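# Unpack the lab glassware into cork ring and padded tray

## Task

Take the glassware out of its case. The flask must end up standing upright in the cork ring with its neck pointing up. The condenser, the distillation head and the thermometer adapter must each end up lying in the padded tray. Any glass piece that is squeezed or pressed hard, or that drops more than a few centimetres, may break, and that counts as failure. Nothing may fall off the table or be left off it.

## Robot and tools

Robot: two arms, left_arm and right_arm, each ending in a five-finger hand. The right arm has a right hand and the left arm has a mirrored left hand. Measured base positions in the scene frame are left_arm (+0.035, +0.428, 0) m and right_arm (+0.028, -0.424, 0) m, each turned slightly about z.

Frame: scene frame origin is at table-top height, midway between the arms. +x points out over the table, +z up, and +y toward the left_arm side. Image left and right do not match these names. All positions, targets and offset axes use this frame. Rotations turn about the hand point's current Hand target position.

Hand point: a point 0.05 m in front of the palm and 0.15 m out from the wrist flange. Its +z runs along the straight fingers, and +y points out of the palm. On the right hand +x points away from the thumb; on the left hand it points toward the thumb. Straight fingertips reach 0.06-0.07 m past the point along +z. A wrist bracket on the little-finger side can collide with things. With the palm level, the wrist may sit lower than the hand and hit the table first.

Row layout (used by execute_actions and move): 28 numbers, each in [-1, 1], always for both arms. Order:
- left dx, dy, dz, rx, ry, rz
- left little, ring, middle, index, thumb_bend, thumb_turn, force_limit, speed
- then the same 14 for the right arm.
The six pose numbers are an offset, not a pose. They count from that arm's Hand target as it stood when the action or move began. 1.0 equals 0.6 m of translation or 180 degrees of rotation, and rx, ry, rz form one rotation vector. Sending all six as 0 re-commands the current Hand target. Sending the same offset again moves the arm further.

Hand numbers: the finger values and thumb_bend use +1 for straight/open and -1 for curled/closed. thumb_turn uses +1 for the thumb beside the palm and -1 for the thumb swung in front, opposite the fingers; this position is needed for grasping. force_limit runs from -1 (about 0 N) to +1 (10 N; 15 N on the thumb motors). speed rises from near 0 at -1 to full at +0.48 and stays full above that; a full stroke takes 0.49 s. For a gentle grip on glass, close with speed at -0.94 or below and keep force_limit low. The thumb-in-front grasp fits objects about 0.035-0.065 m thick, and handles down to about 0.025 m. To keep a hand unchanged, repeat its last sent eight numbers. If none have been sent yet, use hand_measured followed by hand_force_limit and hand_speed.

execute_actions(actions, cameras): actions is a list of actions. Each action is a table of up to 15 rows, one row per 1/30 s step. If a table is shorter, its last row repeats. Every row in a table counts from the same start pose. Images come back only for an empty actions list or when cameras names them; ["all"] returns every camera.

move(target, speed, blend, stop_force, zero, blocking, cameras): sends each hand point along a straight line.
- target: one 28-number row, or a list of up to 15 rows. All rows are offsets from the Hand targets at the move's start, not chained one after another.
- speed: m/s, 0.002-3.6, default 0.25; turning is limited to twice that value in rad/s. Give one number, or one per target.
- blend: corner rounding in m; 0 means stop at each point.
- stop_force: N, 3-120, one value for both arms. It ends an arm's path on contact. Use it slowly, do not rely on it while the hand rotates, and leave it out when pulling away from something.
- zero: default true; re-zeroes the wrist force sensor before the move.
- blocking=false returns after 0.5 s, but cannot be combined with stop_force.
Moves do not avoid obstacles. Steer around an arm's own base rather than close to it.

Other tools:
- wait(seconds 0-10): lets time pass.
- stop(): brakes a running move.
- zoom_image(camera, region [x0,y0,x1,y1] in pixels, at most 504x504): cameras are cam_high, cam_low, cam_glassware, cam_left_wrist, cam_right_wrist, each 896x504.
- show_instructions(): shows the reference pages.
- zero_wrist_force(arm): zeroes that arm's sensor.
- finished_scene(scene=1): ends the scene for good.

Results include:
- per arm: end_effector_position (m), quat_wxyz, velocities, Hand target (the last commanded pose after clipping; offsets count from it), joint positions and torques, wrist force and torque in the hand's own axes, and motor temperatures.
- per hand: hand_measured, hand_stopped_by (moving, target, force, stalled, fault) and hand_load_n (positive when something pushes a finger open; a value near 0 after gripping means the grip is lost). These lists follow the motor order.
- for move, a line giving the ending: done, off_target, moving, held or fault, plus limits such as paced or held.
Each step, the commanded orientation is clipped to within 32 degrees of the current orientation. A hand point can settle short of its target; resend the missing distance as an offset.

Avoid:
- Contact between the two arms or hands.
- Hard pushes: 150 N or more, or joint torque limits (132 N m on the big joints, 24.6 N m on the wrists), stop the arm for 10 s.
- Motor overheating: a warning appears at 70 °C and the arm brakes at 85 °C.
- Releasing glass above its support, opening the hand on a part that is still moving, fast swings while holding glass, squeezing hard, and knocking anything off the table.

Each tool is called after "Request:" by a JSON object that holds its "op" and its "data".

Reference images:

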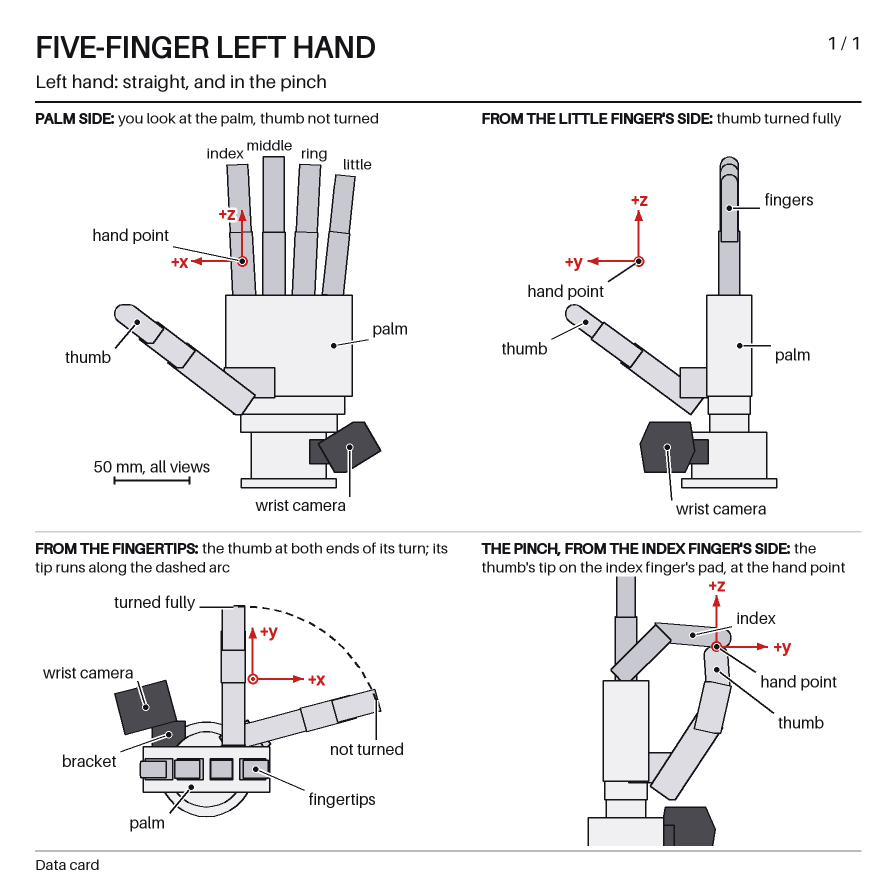

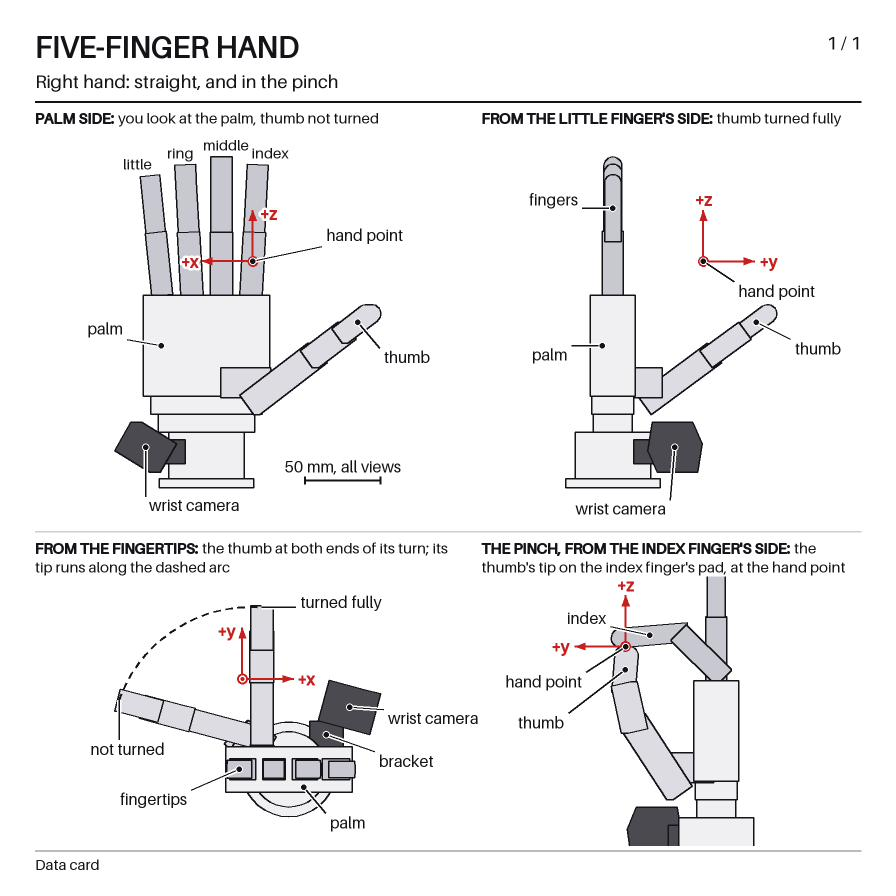

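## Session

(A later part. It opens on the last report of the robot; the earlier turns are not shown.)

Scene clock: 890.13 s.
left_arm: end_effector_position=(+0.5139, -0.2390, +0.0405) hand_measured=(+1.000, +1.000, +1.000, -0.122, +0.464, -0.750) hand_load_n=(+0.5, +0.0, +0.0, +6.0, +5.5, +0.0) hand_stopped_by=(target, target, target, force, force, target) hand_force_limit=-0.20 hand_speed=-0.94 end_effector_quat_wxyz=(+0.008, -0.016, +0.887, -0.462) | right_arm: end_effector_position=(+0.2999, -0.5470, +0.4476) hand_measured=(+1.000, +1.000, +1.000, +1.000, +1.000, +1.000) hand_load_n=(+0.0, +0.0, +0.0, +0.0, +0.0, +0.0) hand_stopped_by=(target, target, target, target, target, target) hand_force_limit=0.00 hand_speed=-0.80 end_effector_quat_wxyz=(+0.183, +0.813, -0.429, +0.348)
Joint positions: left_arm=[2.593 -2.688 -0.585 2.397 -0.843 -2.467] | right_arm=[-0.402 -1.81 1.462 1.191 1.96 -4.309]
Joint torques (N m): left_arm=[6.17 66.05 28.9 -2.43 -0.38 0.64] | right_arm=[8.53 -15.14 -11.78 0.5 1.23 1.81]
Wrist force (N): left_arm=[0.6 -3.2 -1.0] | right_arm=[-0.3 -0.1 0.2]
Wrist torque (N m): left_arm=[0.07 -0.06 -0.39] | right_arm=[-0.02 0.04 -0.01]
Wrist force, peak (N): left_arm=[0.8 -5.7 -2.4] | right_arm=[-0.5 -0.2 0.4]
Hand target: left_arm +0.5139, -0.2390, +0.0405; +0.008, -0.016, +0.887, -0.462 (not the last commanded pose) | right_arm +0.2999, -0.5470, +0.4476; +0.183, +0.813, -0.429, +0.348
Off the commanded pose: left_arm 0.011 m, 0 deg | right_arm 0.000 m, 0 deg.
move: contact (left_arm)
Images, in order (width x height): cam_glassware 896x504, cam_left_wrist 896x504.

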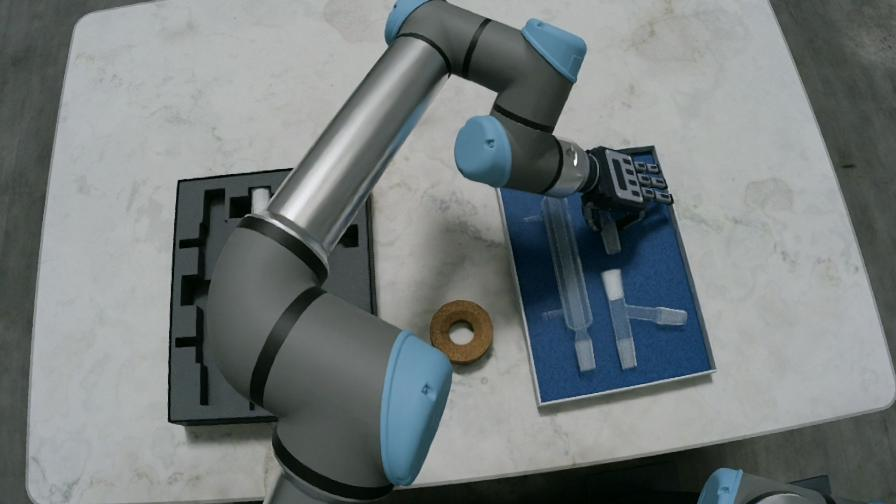

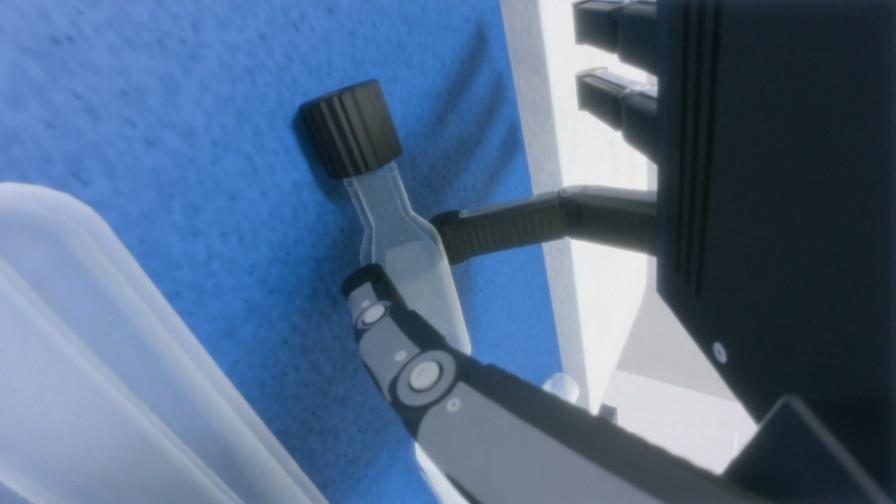

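Release the adapter.

Request:
{"op": "move", "data": {"target": [0,0,0,0,0,0,1,1,1,0.05,0.58,-0.75,-0.2,-0.9,0,0,0,0,0,0,1,1,1,1,1,1,0,-0.8], "cameras": ["cam_left_wrist"]}}

Request:
{"op": "move", "data": {"target": [[0,0,0.1,0,0,0,1,1,1,0.05,0.58,-0.75,-0.2,-0.9,0,0,0,0,0,0,1,1,1,1,1,1,0,-0.8],[-0.1,0.35,0.3,0,0,0,1,1,1,0.05,0.58,-0.75,-0.2,-0.9,0,0,0,0,0,0,1,1,1,1,1,1,0,-0.8]], "cameras": ["cam_left_wrist","cam_glassware"], "speed": [0.04,0.25], "blend": [0.02,0]}}

Request:
{"op": "zoom_image", "data": {"camera": "cam_glassware", "region": [480, 130, 730, 420]}}

Request:
{"op": "zoom_image", "data": {"camera": "cam_glassware", "region": [170, 150, 350, 330]}}

Scene clock: 898.90 s.
left_arm: end_effector_position=(+0.5139, -0.2390, +0.0405) hand_measured=(+1.000, +1.000, +1.000, +0.050, +0.580, -0.750) hand_load_n=(+0.0, +0.0, +0.0, +0.0, +0.0, +0.0) hand_stopped_by=(target, target, target, target, target, target) hand_force_limit=-0.20 hand_speed=-0.90 end_effector_quat_wxyz=(+0.008, -0.016, +0.887, -0.462) | right_arm: end_effector_position=(+0.2999, -0.5470, +0.4476) hand_measured=(+1.000, +1.000, +1.000, +1.000, +1.000, +1.000) hand_load_n=(+0.0, +0.0, +0.0, +0.0, +0.0, +0.0) hand_stopped_by=(target, target, target, target, target, target) hand_force_limit=0.00 hand_speed=-0.80 end_effector_quat_wxyz=(+0.183, +0.813, -0.429, +0.348)
Joint positions: left_arm=[2.593 -2.688 -0.585 2.397 -0.843 -2.467] | right_arm=[-0.402 -1.81 1.462 1.191 1.96 -4.309]
Joint torques (N m): left_arm=[5.01 65.52 27.97 -1.67 -0.41 0.66] | right_arm=[7.9 -16.08 -11.87 0.64 1.27 2]
Wrist force (N): left_arm=[0.1 0.0 0.3] | right_arm=[-0.2 0.2 0.1]
Wrist torque (N m): left_arm=[0.22 -0.04 -0.42] | right_arm=[0.04 0.01 0.01]
Wrist force, peak (N): left_arm=[0.6 -3.4 -1.3] | right_arm=[-0.6 0.0 0.6]
Hand target: left_arm +0.5139, -0.2390, +0.0405; +0.008, -0.016, +0.887, -0.462 | right_arm +0.2999, -0.5470, +0.4476; +0.183, +0.813, -0.429, +0.348
Off the commanded pose: left_arm 0.000 m, 0 deg | right_arm 0.000 m, 0 deg.
move: done
Images, in order (width x height): cam_left_wrist 896x504.

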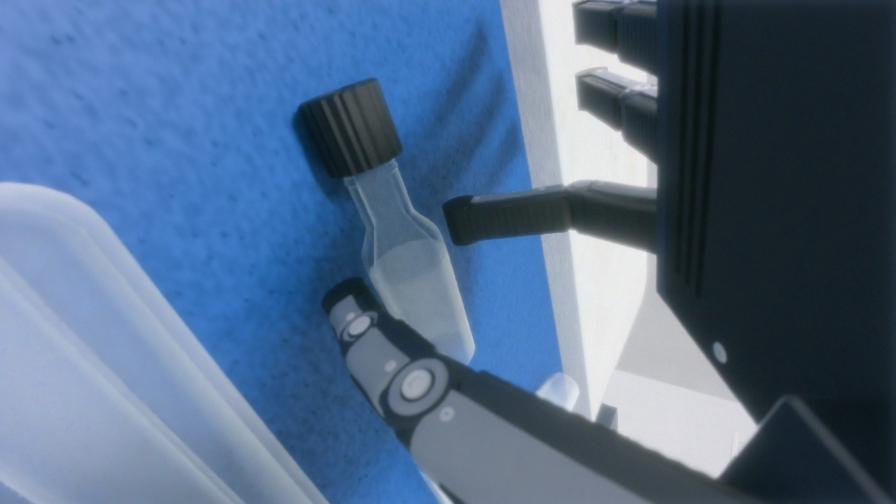

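Scene clock: 901.87 s.
left_arm: end_effector_position=(+0.4540, -0.0291, +0.2205) hand_measured=(+1.000, +1.000, +1.000, +0.050, +0.580, -0.750) hand_load_n=(+0.0, +0.0, +0.0, +0.0, +0.0, +0.0) hand_stopped_by=(target, target, target, target, target, target) hand_force_limit=-0.20 hand_speed=-0.90 end_effector_quat_wxyz=(+0.008, -0.016, +0.887, -0.462) end_effector_velocity=(-0.001, +0.001, +0.000) end_effector_angular_velocity=(+0.001, +0.001, -0.002) | right_arm: end_effector_position=(+0.2999, -0.5470, +0.4476) hand_measured=(+1.000, +1.000, +1.000, +1.000, +1.000, +1.000) hand_load_n=(+0.0, +0.0, +0.0, +0.0, +0.0, +0.0) hand_stopped_by=(target, target, target, target, target, target) hand_force_limit=0.00 hand_speed=-0.80 end_effector_quat_wxyz=(+0.183, +0.813, -0.429, +0.348)
Joint positions: left_arm=[2.864 -2.101 -1.225 2.212 -0.693 -2.139] | right_arm=[-0.402 -1.81 1.462 1.191 1.96 -4.309]
Joint velocities: left_arm=[0.001 0 -0.002 -0.003 0.001 0.005] | right_arm=[within noise]
Joint torques (N m): left_arm=[4.79 49.52 9.17 -3.31 -0.31 1.41] | right_arm=[8.95 -15.69 -12.24 0.62 1.16 1.94]
Wrist force (N): left_arm=[-0.2 -0.1 0.0] | right_arm=[-0.3 0.3 0.1]
Wrist torque (N m): left_arm=[0.21 -0.01 -0.45] | right_arm=[0.05 0.05 0.00]
Wrist force, peak (N): left_arm=[0.6 0.0 -1.7] | right_arm=[-0.5 -0.1 0.1]
Hand target: left_arm +0.4539, -0.0290, +0.2205; +0.008, -0.016, +0.887, -0.462 | right_arm +0.2999, -0.5470, +0.4476; +0.183, +0.813, -0.429, +0.348
Off the commanded pose: left_arm 0.000 m, 0 deg | right_arm 0.000 m, 0 deg.
move: done
Images, in order (width x height): cam_glassware 896x504, cam_left_wrist 896x504.

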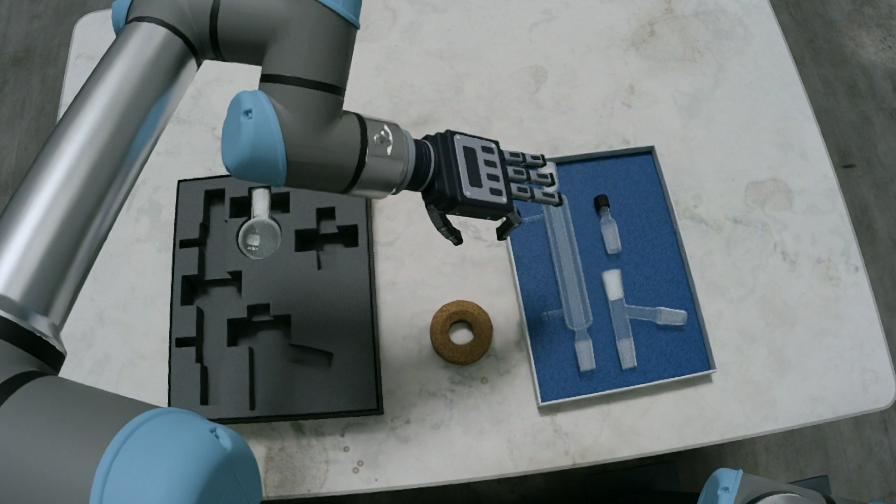

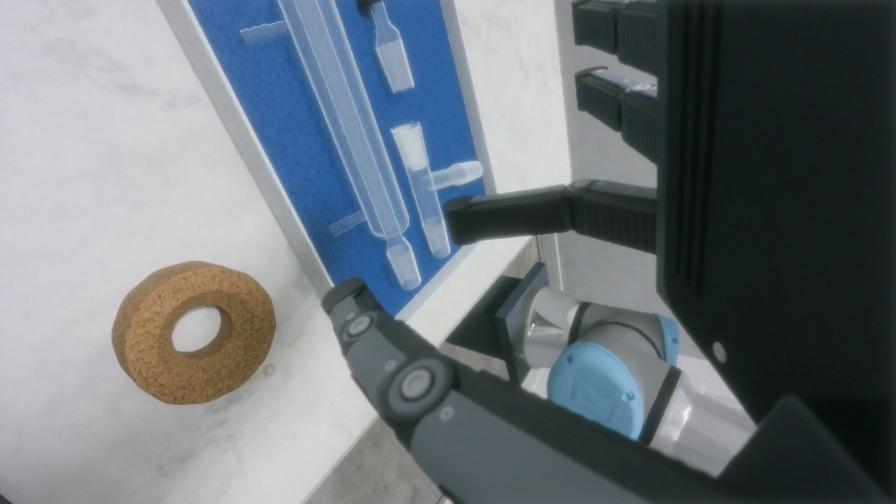

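Scaled by 1.738 from the camera's 896x504 image, which has a finer 1280x720 frame.

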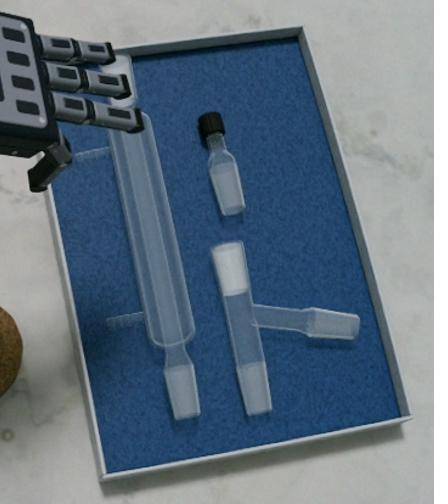

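Scaled by 2.800 from the camera's 896x504 image, which has a finer 1280x720 frame.

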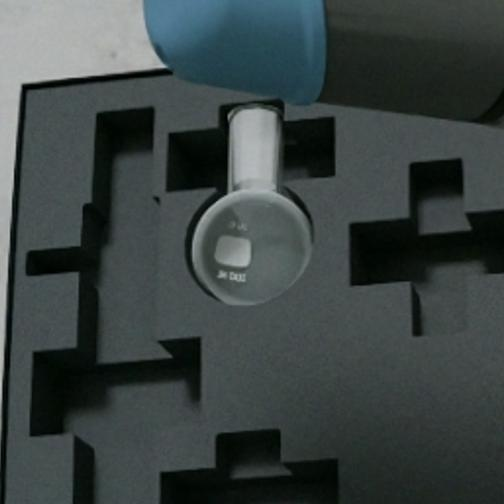

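Request:
{"op": "move", "data": {"target": [0.2368,0.5017,-0.1175,0,0,-0.0111,1,1,1,0.12,0.6,-0.75,-0.2,-0.3,0,0,0,0,0,0,1,1,1,1,1,1,0,-0.8], "cameras": ["cam_left_wrist","cam_glassware"], "speed": 0.2}}

Request:
{"op": "zoom_image", "data": {"camera": "cam_glassware", "region": [210, 150, 330, 270]}}

Request:
{"op": "zoom_image", "data": {"camera": "cam_left_wrist", "region": [150, 60, 580, 400]}}

Scene clock: 946.83 s.
left_arm: end_effector_position=(+0.5960, +0.2719, +0.1500) hand_measured=(+1.000, +1.000, +1.000, +0.120, +0.600, -0.750) hand_load_n=(+0.0, +0.0, +0.0, +0.0, +0.0, +0.0) hand_stopped_by=(target, target, target, target, target, target) hand_force_limit=-0.20 hand_speed=-0.30 end_effector_quat_wxyz=(+0.000, +0.000, +0.887, -0.462) | right_arm: end_effector_position=(+0.2999, -0.5470, +0.4476) hand_measured=(+1.000, +1.000, +1.000, +1.000, +1.000, +1.000) hand_load_n=(+0.0, +0.0, +0.0, +0.0, +0.0, +0.0) hand_stopped_by=(target, target, target, target, target, target) hand_force_limit=0.00 hand_speed=-0.80 end_effector_quat_wxyz=(+0.183, +0.813, -0.429, +0.348)
Joint positions: left_arm=[3.432 -2.379 -1.145 1.613 -0.654 -1.15] | right_arm=[-0.402 -1.81 1.462 1.191 1.96 -4.309]
Joint torques (N m): left_arm=[5.17 41.89 22.69 -4.02 2.88 1.3] | right_arm=[8.03 -16.44 -12.35 0.83 1.2 1.85]
Wrist force (N): left_arm=[0.1 0.0 0.0] | right_arm=[-0.1 0.0 0.0]
Wrist torque (N m): left_arm=[0.23 -0.05 -0.42] | right_arm=[0.00 0.02 0.01]
Wrist force, peak (N): left_arm=[1.0 -2.0 1.2] | right_arm=[-0.3 -0.2 0.5]
Hand target: left_arm +0.5960, +0.2720, +0.1500; +0.000, +0.000, +0.887, -0.462 | right_arm +0.2999, -0.5470, +0.4476; +0.183, +0.813, -0.429, +0.348
Off the commanded pose: left_arm 0.000 m, 0 deg | right_arm 0.000 m, 0 deg.
move: done
Images, in order (width x height): cam_glassware 896x504, cam_left_wrist 896x504.

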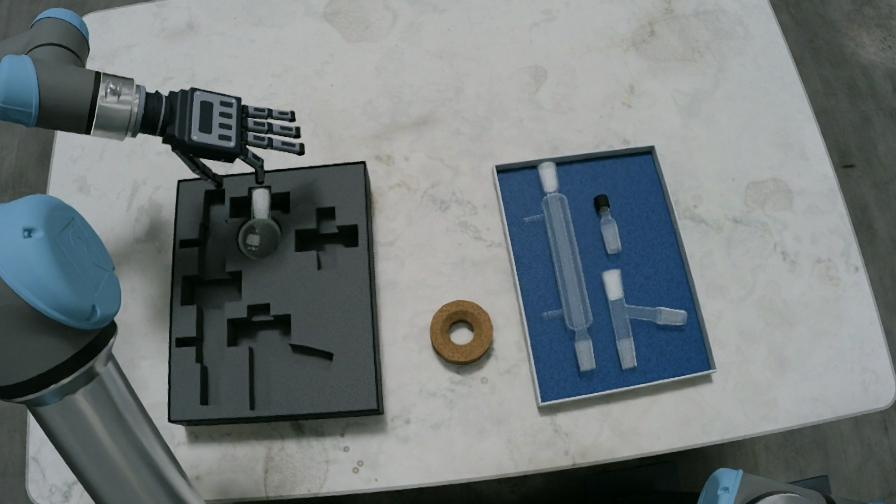

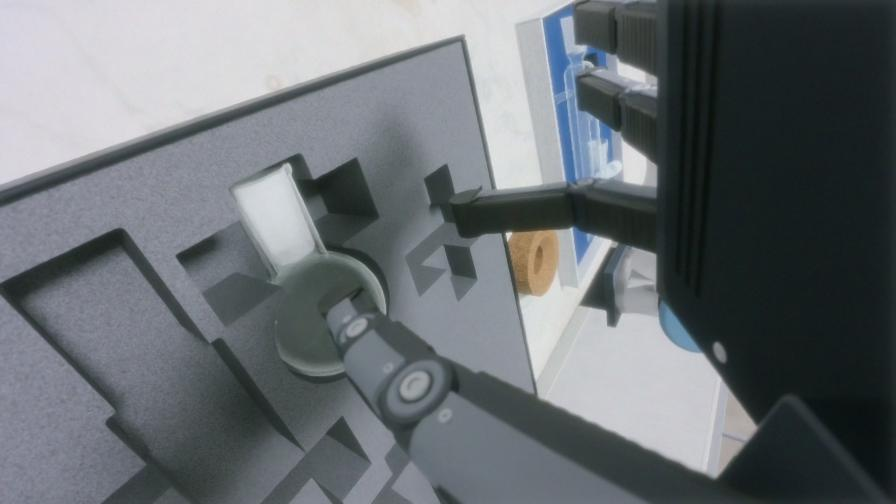

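Scaled by 4.200 from the camera's 896x504 image, which has a finer 1280x720 frame.

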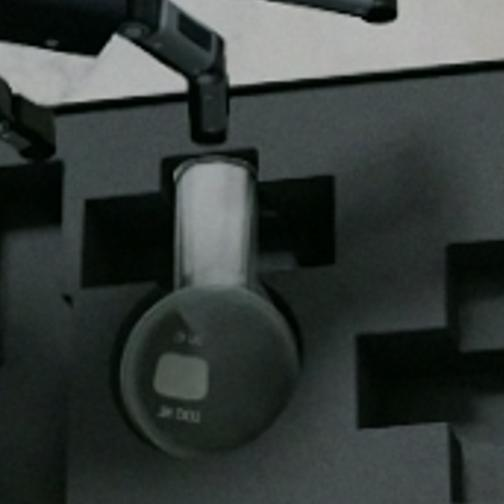

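Scaled by 1.172 from the camera's 896x504 image, which has a finer 1280x720 frame.

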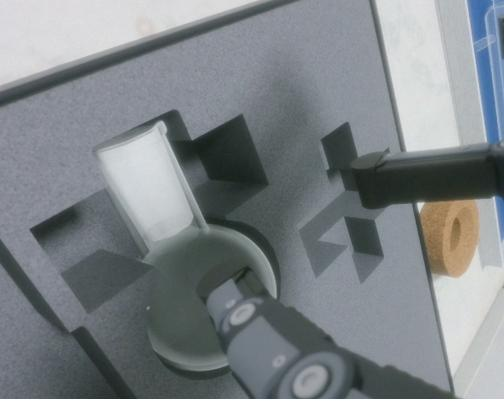

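Request:
{"op": "move", "data": {"target": [0.005,-0.0117,-0.1083,0,0,0,1,1,1,0.12,0.6,-0.75,-0.2,-0.3,0,0,0,0,0,0,1,1,1,1,1,1,0,-0.8], "cameras": ["cam_left_wrist","cam_glassware"], "speed": 0.08}}

Request:
{"op": "zoom_image", "data": {"camera": "cam_glassware", "region": [210, 150, 330, 270]}}

Request:
{"op": "zoom_image", "data": {"camera": "cam_left_wrist", "region": [150, 60, 580, 400]}}

Scene clock: 963.03 s.
left_arm: end_effector_position=(+0.5989, +0.2649, +0.0850) hand_measured=(+1.000, +1.000, +1.000, +0.120, +0.600, -0.750) hand_load_n=(-0.5, +0.0, +0.0, +0.0, +0.0, +0.0) hand_stopped_by=(target, target, target, target, target, target) hand_force_limit=-0.20 hand_speed=-0.30 end_effector_quat_wxyz=(+0.000, +0.000, +0.887, -0.462) | right_arm: end_effector_position=(+0.2999, -0.5470, +0.4476) hand_measured=(+1.000, +1.000, +1.000, +1.000, +1.000, +1.000) hand_load_n=(+0.0, +0.0, +0.0, +0.0, +0.0, +0.0) hand_stopped_by=(target, target, target, target, target, target) hand_force_limit=0.00 hand_speed=-0.80 end_effector_quat_wxyz=(+0.183, +0.813, -0.429, +0.348)
Joint positions: left_arm=[3.419 -2.456 -1.178 1.738 -0.65 -1.171] | right_arm=[-0.402 -1.81 1.462 1.191 1.96 -4.309]
Joint torques (N m): left_arm=[3.83 58.25 25.02 -3.98 2.46 1.04] | right_arm=[7.83 -15 -11.98 0.71 1.37 1.86]
Wrist force (N): left_arm=[0.4 -0.1 0.1] | right_arm=[-0.1 0.0 0.3]
Wrist torque (N m): left_arm=[0.21 -0.06 -0.40] | right_arm=[0.00 0.01 0.01]
Wrist force, peak (N): left_arm=[0.2 -1.2 -0.6] | right_arm=[-0.5 -0.2 0.5]
Hand target: left_arm +0.5990, +0.2650, +0.0850; +0.000, +0.000, +0.887, -0.462 | right_arm +0.2999, -0.5470, +0.4476; +0.183, +0.813, -0.429, +0.348
Off the commanded pose: left_arm 0.000 m, 0 deg | right_arm 0.000 m, 0 deg.
move: done
Images, in order (width x height): cam_glassware 896x504, cam_left_wrist 896x504.

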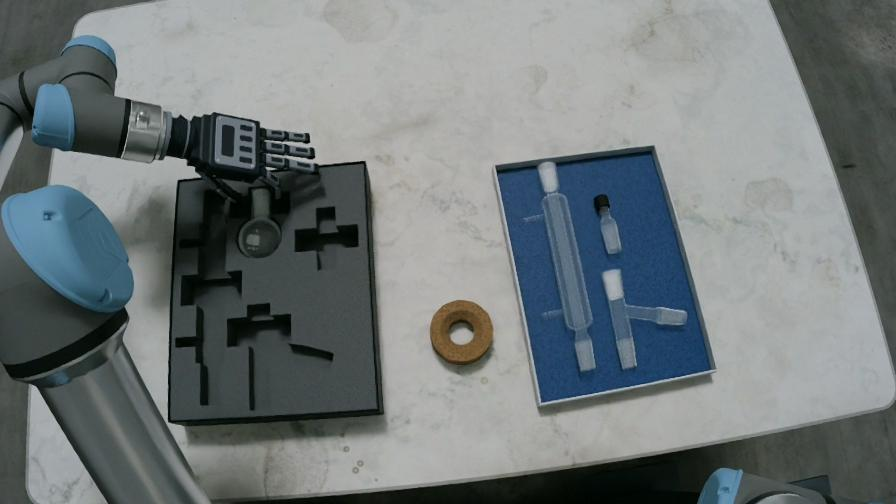

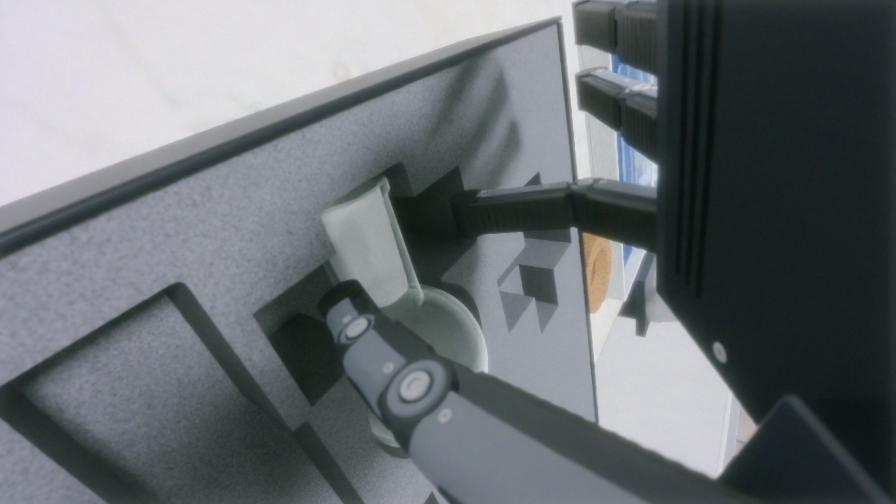

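Scaled by 4.200 from the camera's 896x504 image, which has a finer 1280x720 frame.

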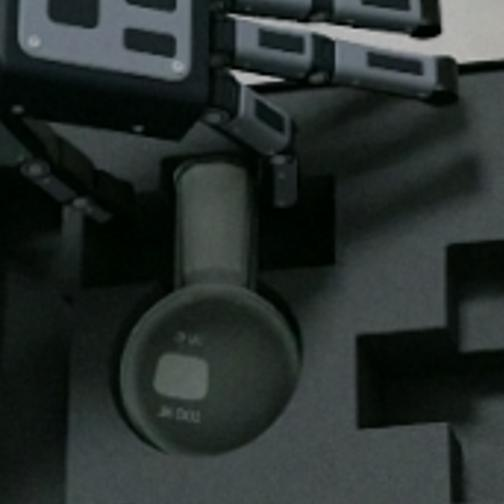

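Scaled by 1.172 from the camera's 896x504 image, which has a finer 1280x720 frame.

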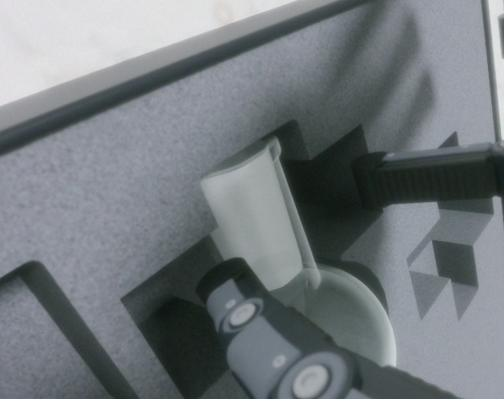

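Request:
{"op": "move", "data": {"target": [0,0,-0.04,0,0,0,1,1,1,0.12,0.6,-0.75,-0.2,-0.3,0,0,0,0,0,0,1,1,1,1,1,1,0,-0.8], "speed": 0.02, "stop_force": 3, "cameras": ["cam_left_wrist"]}}

Request:
{"op": "zoom_image", "data": {"camera": "cam_left_wrist", "region": [200, 60, 630, 400]}}

Scene clock: 971.37 s.
left_arm: end_effector_position=(+0.5990, +0.2650, +0.0610) hand_measured=(+1.000, +1.000, +1.000, +0.120, +0.600, -0.750) hand_load_n=(+0.0, +0.0, +0.5, +0.0, +0.0, +0.0) hand_stopped_by=(target, target, target, target, target, target) hand_force_limit=-0.20 hand_speed=-0.30 end_effector_quat_wxyz=(+0.000, +0.000, +0.887, -0.462) | right_arm: end_effector_position=(+0.2999, -0.5470, +0.4476) hand_measured=(+1.000, +1.000, +1.000, +1.000, +1.000, +1.000) hand_load_n=(+0.0, +0.0, +0.0, +0.0, +0.0, +0.0) hand_stopped_by=(target, target, target, target, target, target) hand_force_limit=0.00 hand_speed=-0.80 end_effector_quat_wxyz=(+0.183, +0.813, -0.429, +0.348)
Joint positions: left_arm=[3.419 -2.486 -1.189 1.78 -0.65 -1.17] | right_arm=[-0.402 -1.81 1.462 1.191 1.96 -4.309]
Joint torques (N m): left_arm=[3.86 58.68 25.52 -4.13 -0.54 -0.69] | right_arm=[8.51 -16.31 -12.93 0.82 1.23 1.89]
Wrist force (N): left_arm=[0.2 0.0 0.2] | right_arm=[0.1 0.1 0.2]
Wrist torque (N m): left_arm=[0.21 -0.05 -0.41] | right_arm=[0.01 -0.03 0.02]
Wrist force, peak (N): left_arm=[0.4 -0.3 0.4] | right_arm=[-0.3 -0.1 0.7]
Hand target: left_arm +0.5990, +0.2650, +0.0610; +0.000, +0.000, +0.887, -0.462 | right_arm +0.2999, -0.5470, +0.4476; +0.183, +0.813, -0.429, +0.348
Off the commanded pose: left_arm 0.000 m, 0 deg | right_arm 0.000 m, 0 deg.
move: done
Images, in order (width x height): cam_left_wrist 896x504.

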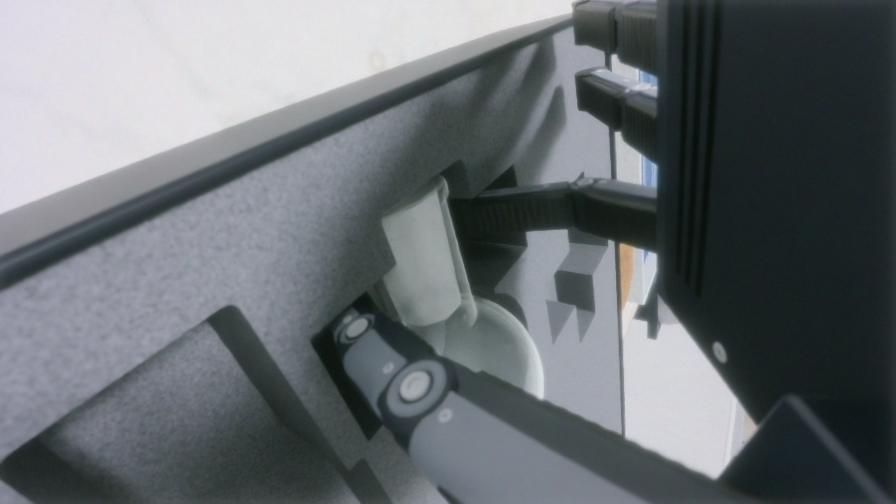

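Scaled by 1.172 from the camera's 896x504 image, which has a finer 1280x720 frame.

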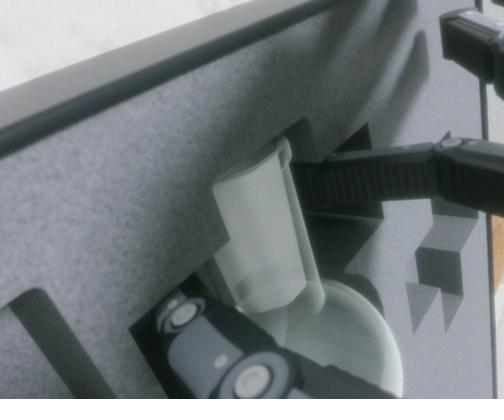

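Request:
{"op": "move", "data": {"target": [0,0,0,0,0,0,1,1,1,-0.35,0.1,-0.75,-0.2,-0.94,0,0,0,0,0,0,1,1,1,1,1,1,0,-0.8], "cameras": ["cam_left_wrist"]}}

Request:
{"op": "move", "data": {"target": [0,0,0.05,0,0,0,1,1,1,-0.35,0.1,-0.75,-0.2,-0.94,0,0,0,0,0,0,1,1,1,1,1,1,0,-0.8], "cameras": ["cam_left_wrist","cam_glassware","cam_low"], "speed": 0.02}}

Request:
{"op": "zoom_image", "data": {"camera": "cam_low", "region": [400, 210, 560, 330]}}

Request:
{"op": "zoom_image", "data": {"camera": "cam_glassware", "region": [200, 130, 340, 270]}}

Scene clock: 980.83 s.
left_arm: end_effector_position=(+0.5990, +0.2650, +0.0610) hand_measured=(+1.000, +1.000, +1.000, -0.076, +0.492, -0.750) hand_load_n=(+0.0, +0.0, +0.5, +6.0, +6.0, -0.5) hand_stopped_by=(target, target, target, force, force, target) hand_force_limit=-0.20 hand_speed=-0.94 end_effector_quat_wxyz=(+0.000, +0.000, +0.887, -0.462) | right_arm: end_effector_position=(+0.2999, -0.5470, +0.4476) hand_measured=(+1.000, +1.000, +1.000, +1.000, +1.000, +1.000) hand_load_n=(+0.0, +0.0, +0.0, +0.0, +0.0, +0.0) hand_stopped_by=(target, target, target, target, target, target) hand_force_limit=0.00 hand_speed=-0.80 end_effector_quat_wxyz=(+0.183, +0.813, -0.429, +0.348)
Joint positions: left_arm=[3.419 -2.486 -1.189 1.78 -0.65 -1.17] | right_arm=[-0.402 -1.81 1.462 1.191 1.96 -4.309]
Joint torques (N m): left_arm=[2.05 58.5 26.05 -3.86 0.64 -0.62] | right_arm=[8.73 -15.65 -13 0.9 1.29 1.93]
Wrist force (N): left_arm=[0.4 0.2 0.6] | right_arm=[-0.4 -0.1 0.0]
Wrist torque (N m): left_arm=[0.22 -0.06 -0.41] | right_arm=[0.00 0.06 -0.01]
Wrist force, peak (N): left_arm=[-0.1 -0.5 1.2] | right_arm=[-0.6 0.1 0.3]
Hand target: left_arm +0.5990, +0.2650, +0.0610; +0.000, +0.000, +0.887, -0.462 | right_arm +0.2999, -0.5470, +0.4476; +0.183, +0.813, -0.429, +0.348
Off the commanded pose: left_arm 0.000 m, 0 deg | right_arm 0.000 m, 0 deg.
move: done
Images, in order (width x height): cam_left_wrist 896x504.

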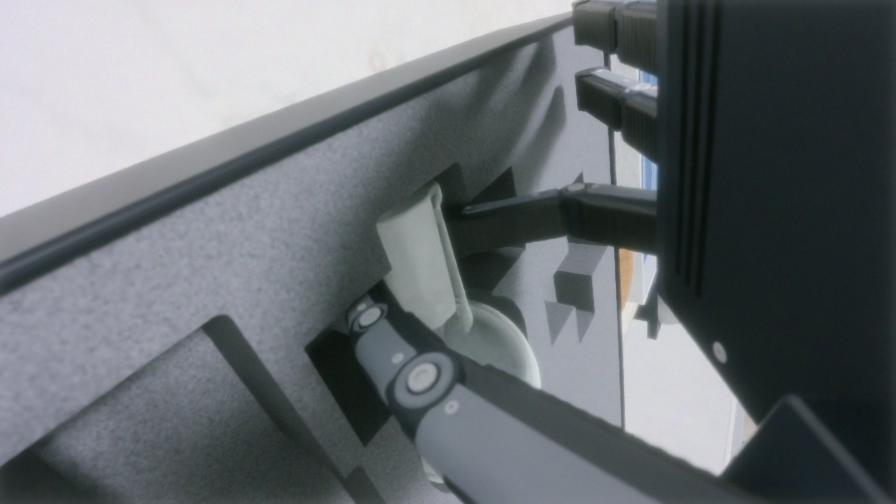

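Scene clock: 982.60 s.
left_arm: end_effector_position=(+0.5990, +0.2650, +0.0913) hand_measured=(+1.000, +1.000, +1.000, -0.076, +0.492, -0.750) hand_load_n=(+0.0, +0.0, +0.0, +4.0, +4.0, +0.0) hand_stopped_by=(target, target, target, force, force, target) hand_force_limit=-0.20 hand_speed=-0.94 end_effector_quat_wxyz=(+0.000, +0.000, +0.887, -0.462) | right_arm: end_effector_position=(+0.2999, -0.5470, +0.4476) hand_measured=(+1.000, +1.000, +1.000, +1.000, +1.000, +1.000) hand_load_n=(+0.0, +0.0, +0.0, +0.0, +0.0, +0.0) hand_stopped_by=(target, target, target, target, target, target) hand_force_limit=0.00 hand_speed=-0.80 end_effector_quat_wxyz=(+0.183, +0.813, -0.429, +0.348)
Joint positions: left_arm=[3.419 -2.449 -1.174 1.728 -0.65 -1.171] | right_arm=[-0.402 -1.81 1.462 1.191 1.96 -4.309]
Joint torques (N m): left_arm=[0.6 35.61 17.51 -0.24 1.35 -0.15] | right_arm=[8.61 -15.46 -13.47 1.01 1.34 1.78]
Wrist force (N): left_arm=[1.0 1.2 0.6] | right_arm=[-0.4 -0.2 0.1]
Wrist torque (N m): left_arm=[0.27 -0.03 -0.44] | right_arm=[-0.03 0.06 -0.02]
Wrist force, peak (N): left_arm=[1.4 1.1 1.0] | right_arm=[-0.5 0.1 0.3]
Hand target: left_arm +0.5990, +0.2650, +0.0910; +0.000, +0.000, +0.887, -0.462 | right_arm +0.2999, -0.5470, +0.4476; +0.183, +0.813, -0.429, +0.348
Off the commanded pose: left_arm 0.000 m, 0 deg | right_arm 0.000 m, 0 deg.
move: done
Images, in order (width x height): cam_low 896x504, cam_glassware 896x504, cam_left_wrist 896x504.

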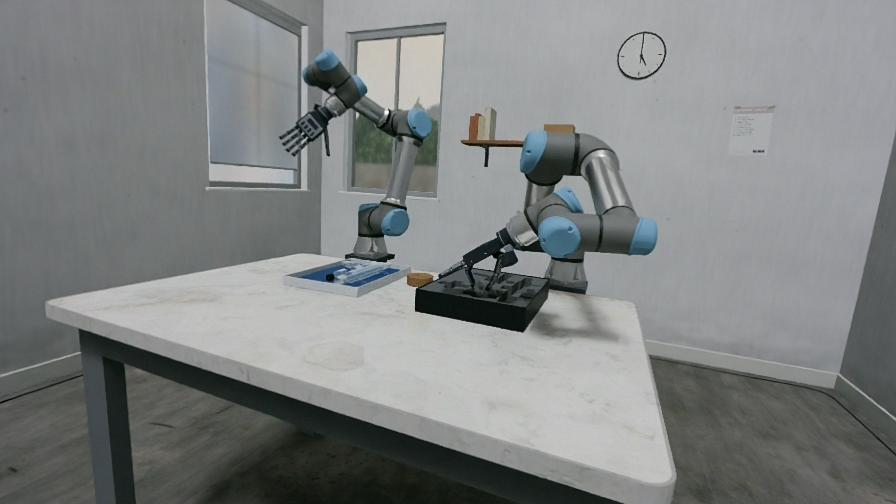

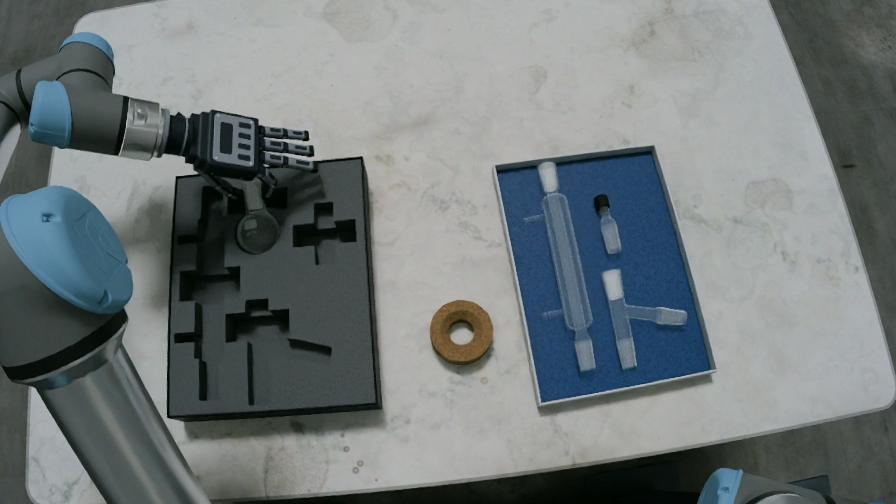

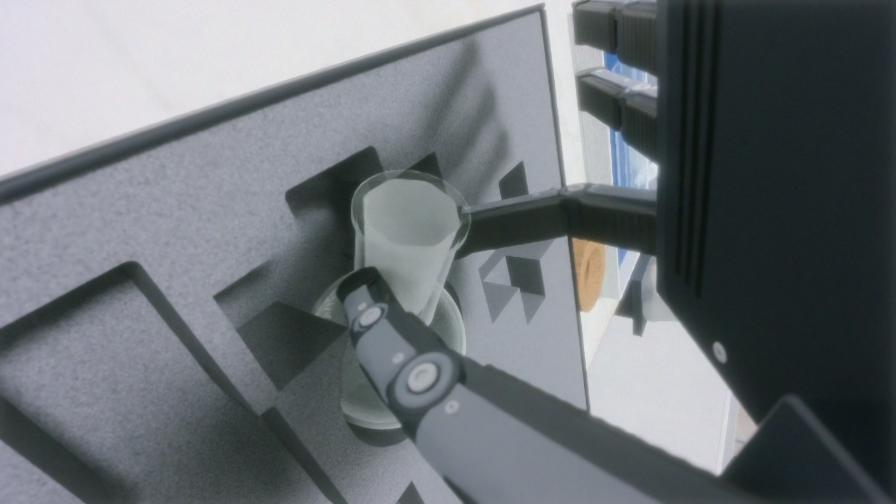

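Scaled by 3.150 from the camera's 896x504 image, which has a finer 1280x720 frame.

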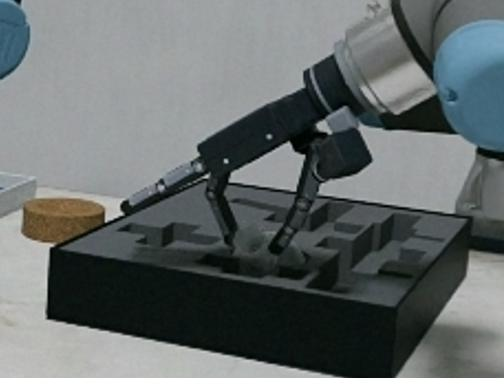

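Scaled by 3.600 from the camera's 896x504 image, which has a finer 1280x720 frame.

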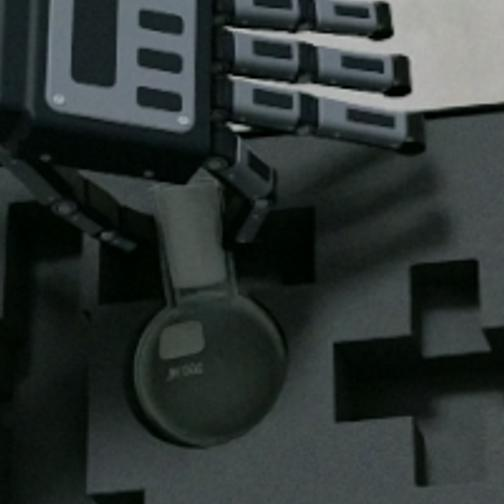

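Request:
{"op": "move", "data": {"target": [[-0.0367,0,0.0325,0,0,0,1,1,1,-0.35,0.1,-0.75,-0.2,-0.94,0,0,0,0,0,0,1,1,1,1,1,1,0,-0.8],[-0.0608,0,0.0433,0,0,0,1,1,1,-0.35,0.1,-0.75,-0.2,-0.94,0,0,0,0,0,0,1,1,1,1,1,1,0,-0.8],[-0.0817,0,0.0483,0,0,0,1,1,1,-0.35,0.1,-0.75,-0.2,-0.94,0,0,0,0,0,0,1,1,1,1,1,1,0,-0.8]], "cameras": ["cam_left_wrist","cam_glassware","cam_low"], "speed": 0.03, "blend": [0.008,0.008,0]}}

Request:
{"op": "zoom_image", "data": {"camera": "cam_low", "region": [400, 210, 560, 330]}}

Request:
{"op": "zoom_image", "data": {"camera": "cam_glassware", "region": [200, 130, 340, 270]}}

Scene clock: 1002.60 s.
left_arm: end_effector_position=(+0.5500, +0.2651, +0.1200) hand_measured=(+1.000, +1.000, +1.000, -0.076, +0.492, -0.750) hand_load_n=(+0.0, +0.0, +0.0, +3.5, +3.0, -0.5) hand_stopped_by=(target, target, target, force, force, target) hand_force_limit=-0.20 hand_speed=-0.94 end_effector_quat_wxyz=(+0.000, +0.000, +0.887, -0.462) end_effector_velocity=(+0.001, +0.000, +0.001) end_effector_angular_velocity=(+0.001, -0.003, +0.000) | right_arm: end_effector_position=(+0.2999, -0.5470, +0.4476) hand_measured=(+1.000, +1.000, +1.000, +1.000, +1.000, +1.000) hand_load_n=(+0.5, +0.0, +0.0, +0.0, +0.0, +0.0) hand_stopped_by=(target, target, target, target, target, target) hand_force_limit=0.00 hand_speed=-0.80 end_effector_quat_wxyz=(+0.183, +0.813, -0.429, +0.348)
Joint positions: left_arm=[3.441 -2.307 -1.367 1.751 -0.657 -1.137] | right_arm=[-0.402 -1.81 1.462 1.191 1.96 -4.309]
Joint velocities: left_arm=[0 -0.001 0.005 -0.001 0 -0.001] | right_arm=[within noise]
Joint torques (N m): left_arm=[-5.58 29.1 26.28 -4.14 -0.03 -0.98] | right_arm=[8.86 -16.27 -13.4 0.85 1.19 1.88]
Wrist force (N): left_arm=[-0.1 0.6 0.6] | right_arm=[-0.5 0.2 0.1]
Wrist torque (N m): left_arm=[0.23 -0.02 -0.50] | right_arm=[0.04 0.06 0.00]
Wrist force, peak (N): left_arm=[1.2 1.2 0.7] | right_arm=[-0.3 -0.3 0.5]
Hand target: left_arm +0.5500, +0.2650, +0.1200; +0.000, +0.000, +0.887, -0.462 | right_arm +0.2999, -0.5470, +0.4476; +0.183, +0.813, -0.429, +0.348
Off the commanded pose: left_arm 0.000 m, 0 deg | right_arm 0.000 m, 0 deg.
move: done; blend cut to 0.0079 m at target 1, 0.0064 m at target 2
Images, in order (width x height): cam_low 896x504, cam_glassware 896x504, cam_left_wrist 896x504.

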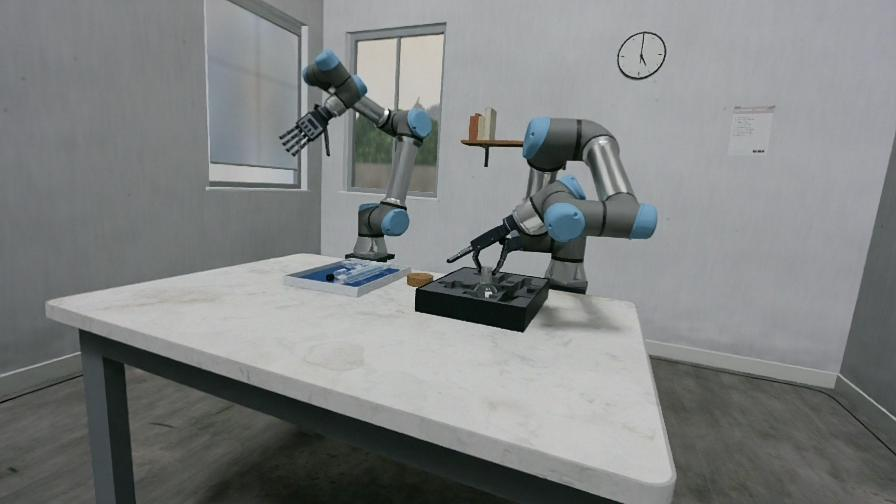

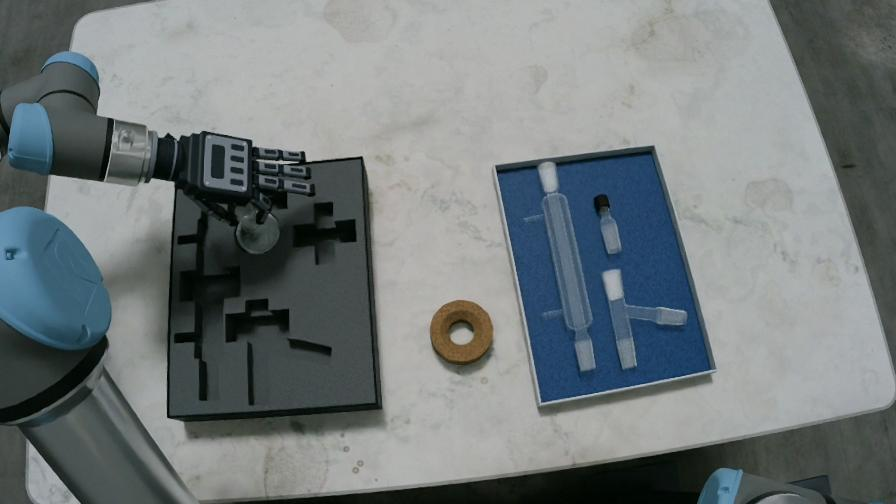

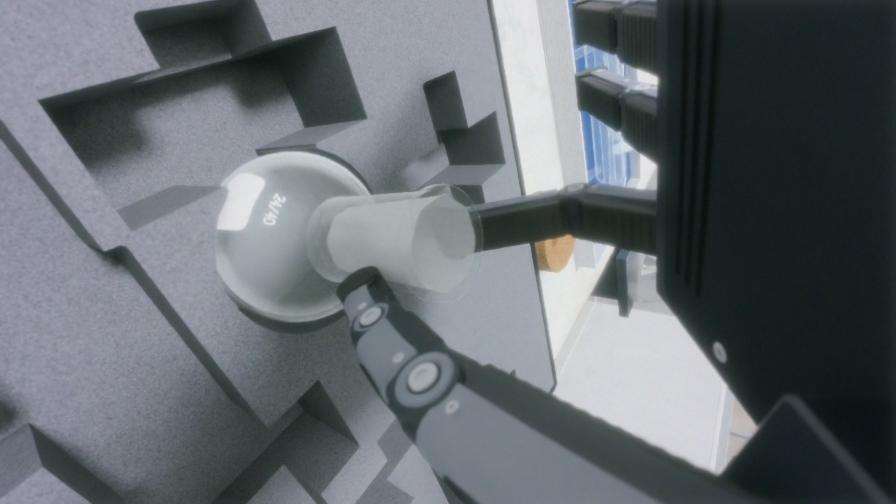

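Scaled by 3.150 from the camera's 896x504 image, which has a finer 1280x720 frame.

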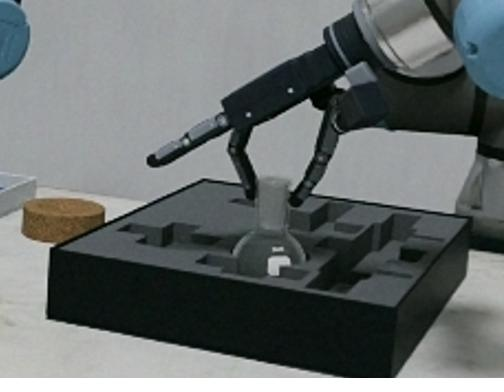

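Scaled by 3.600 from the camera's 896x504 image, which has a finer 1280x720 frame.

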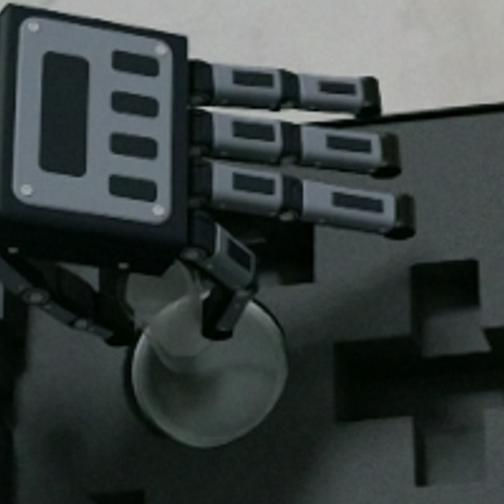

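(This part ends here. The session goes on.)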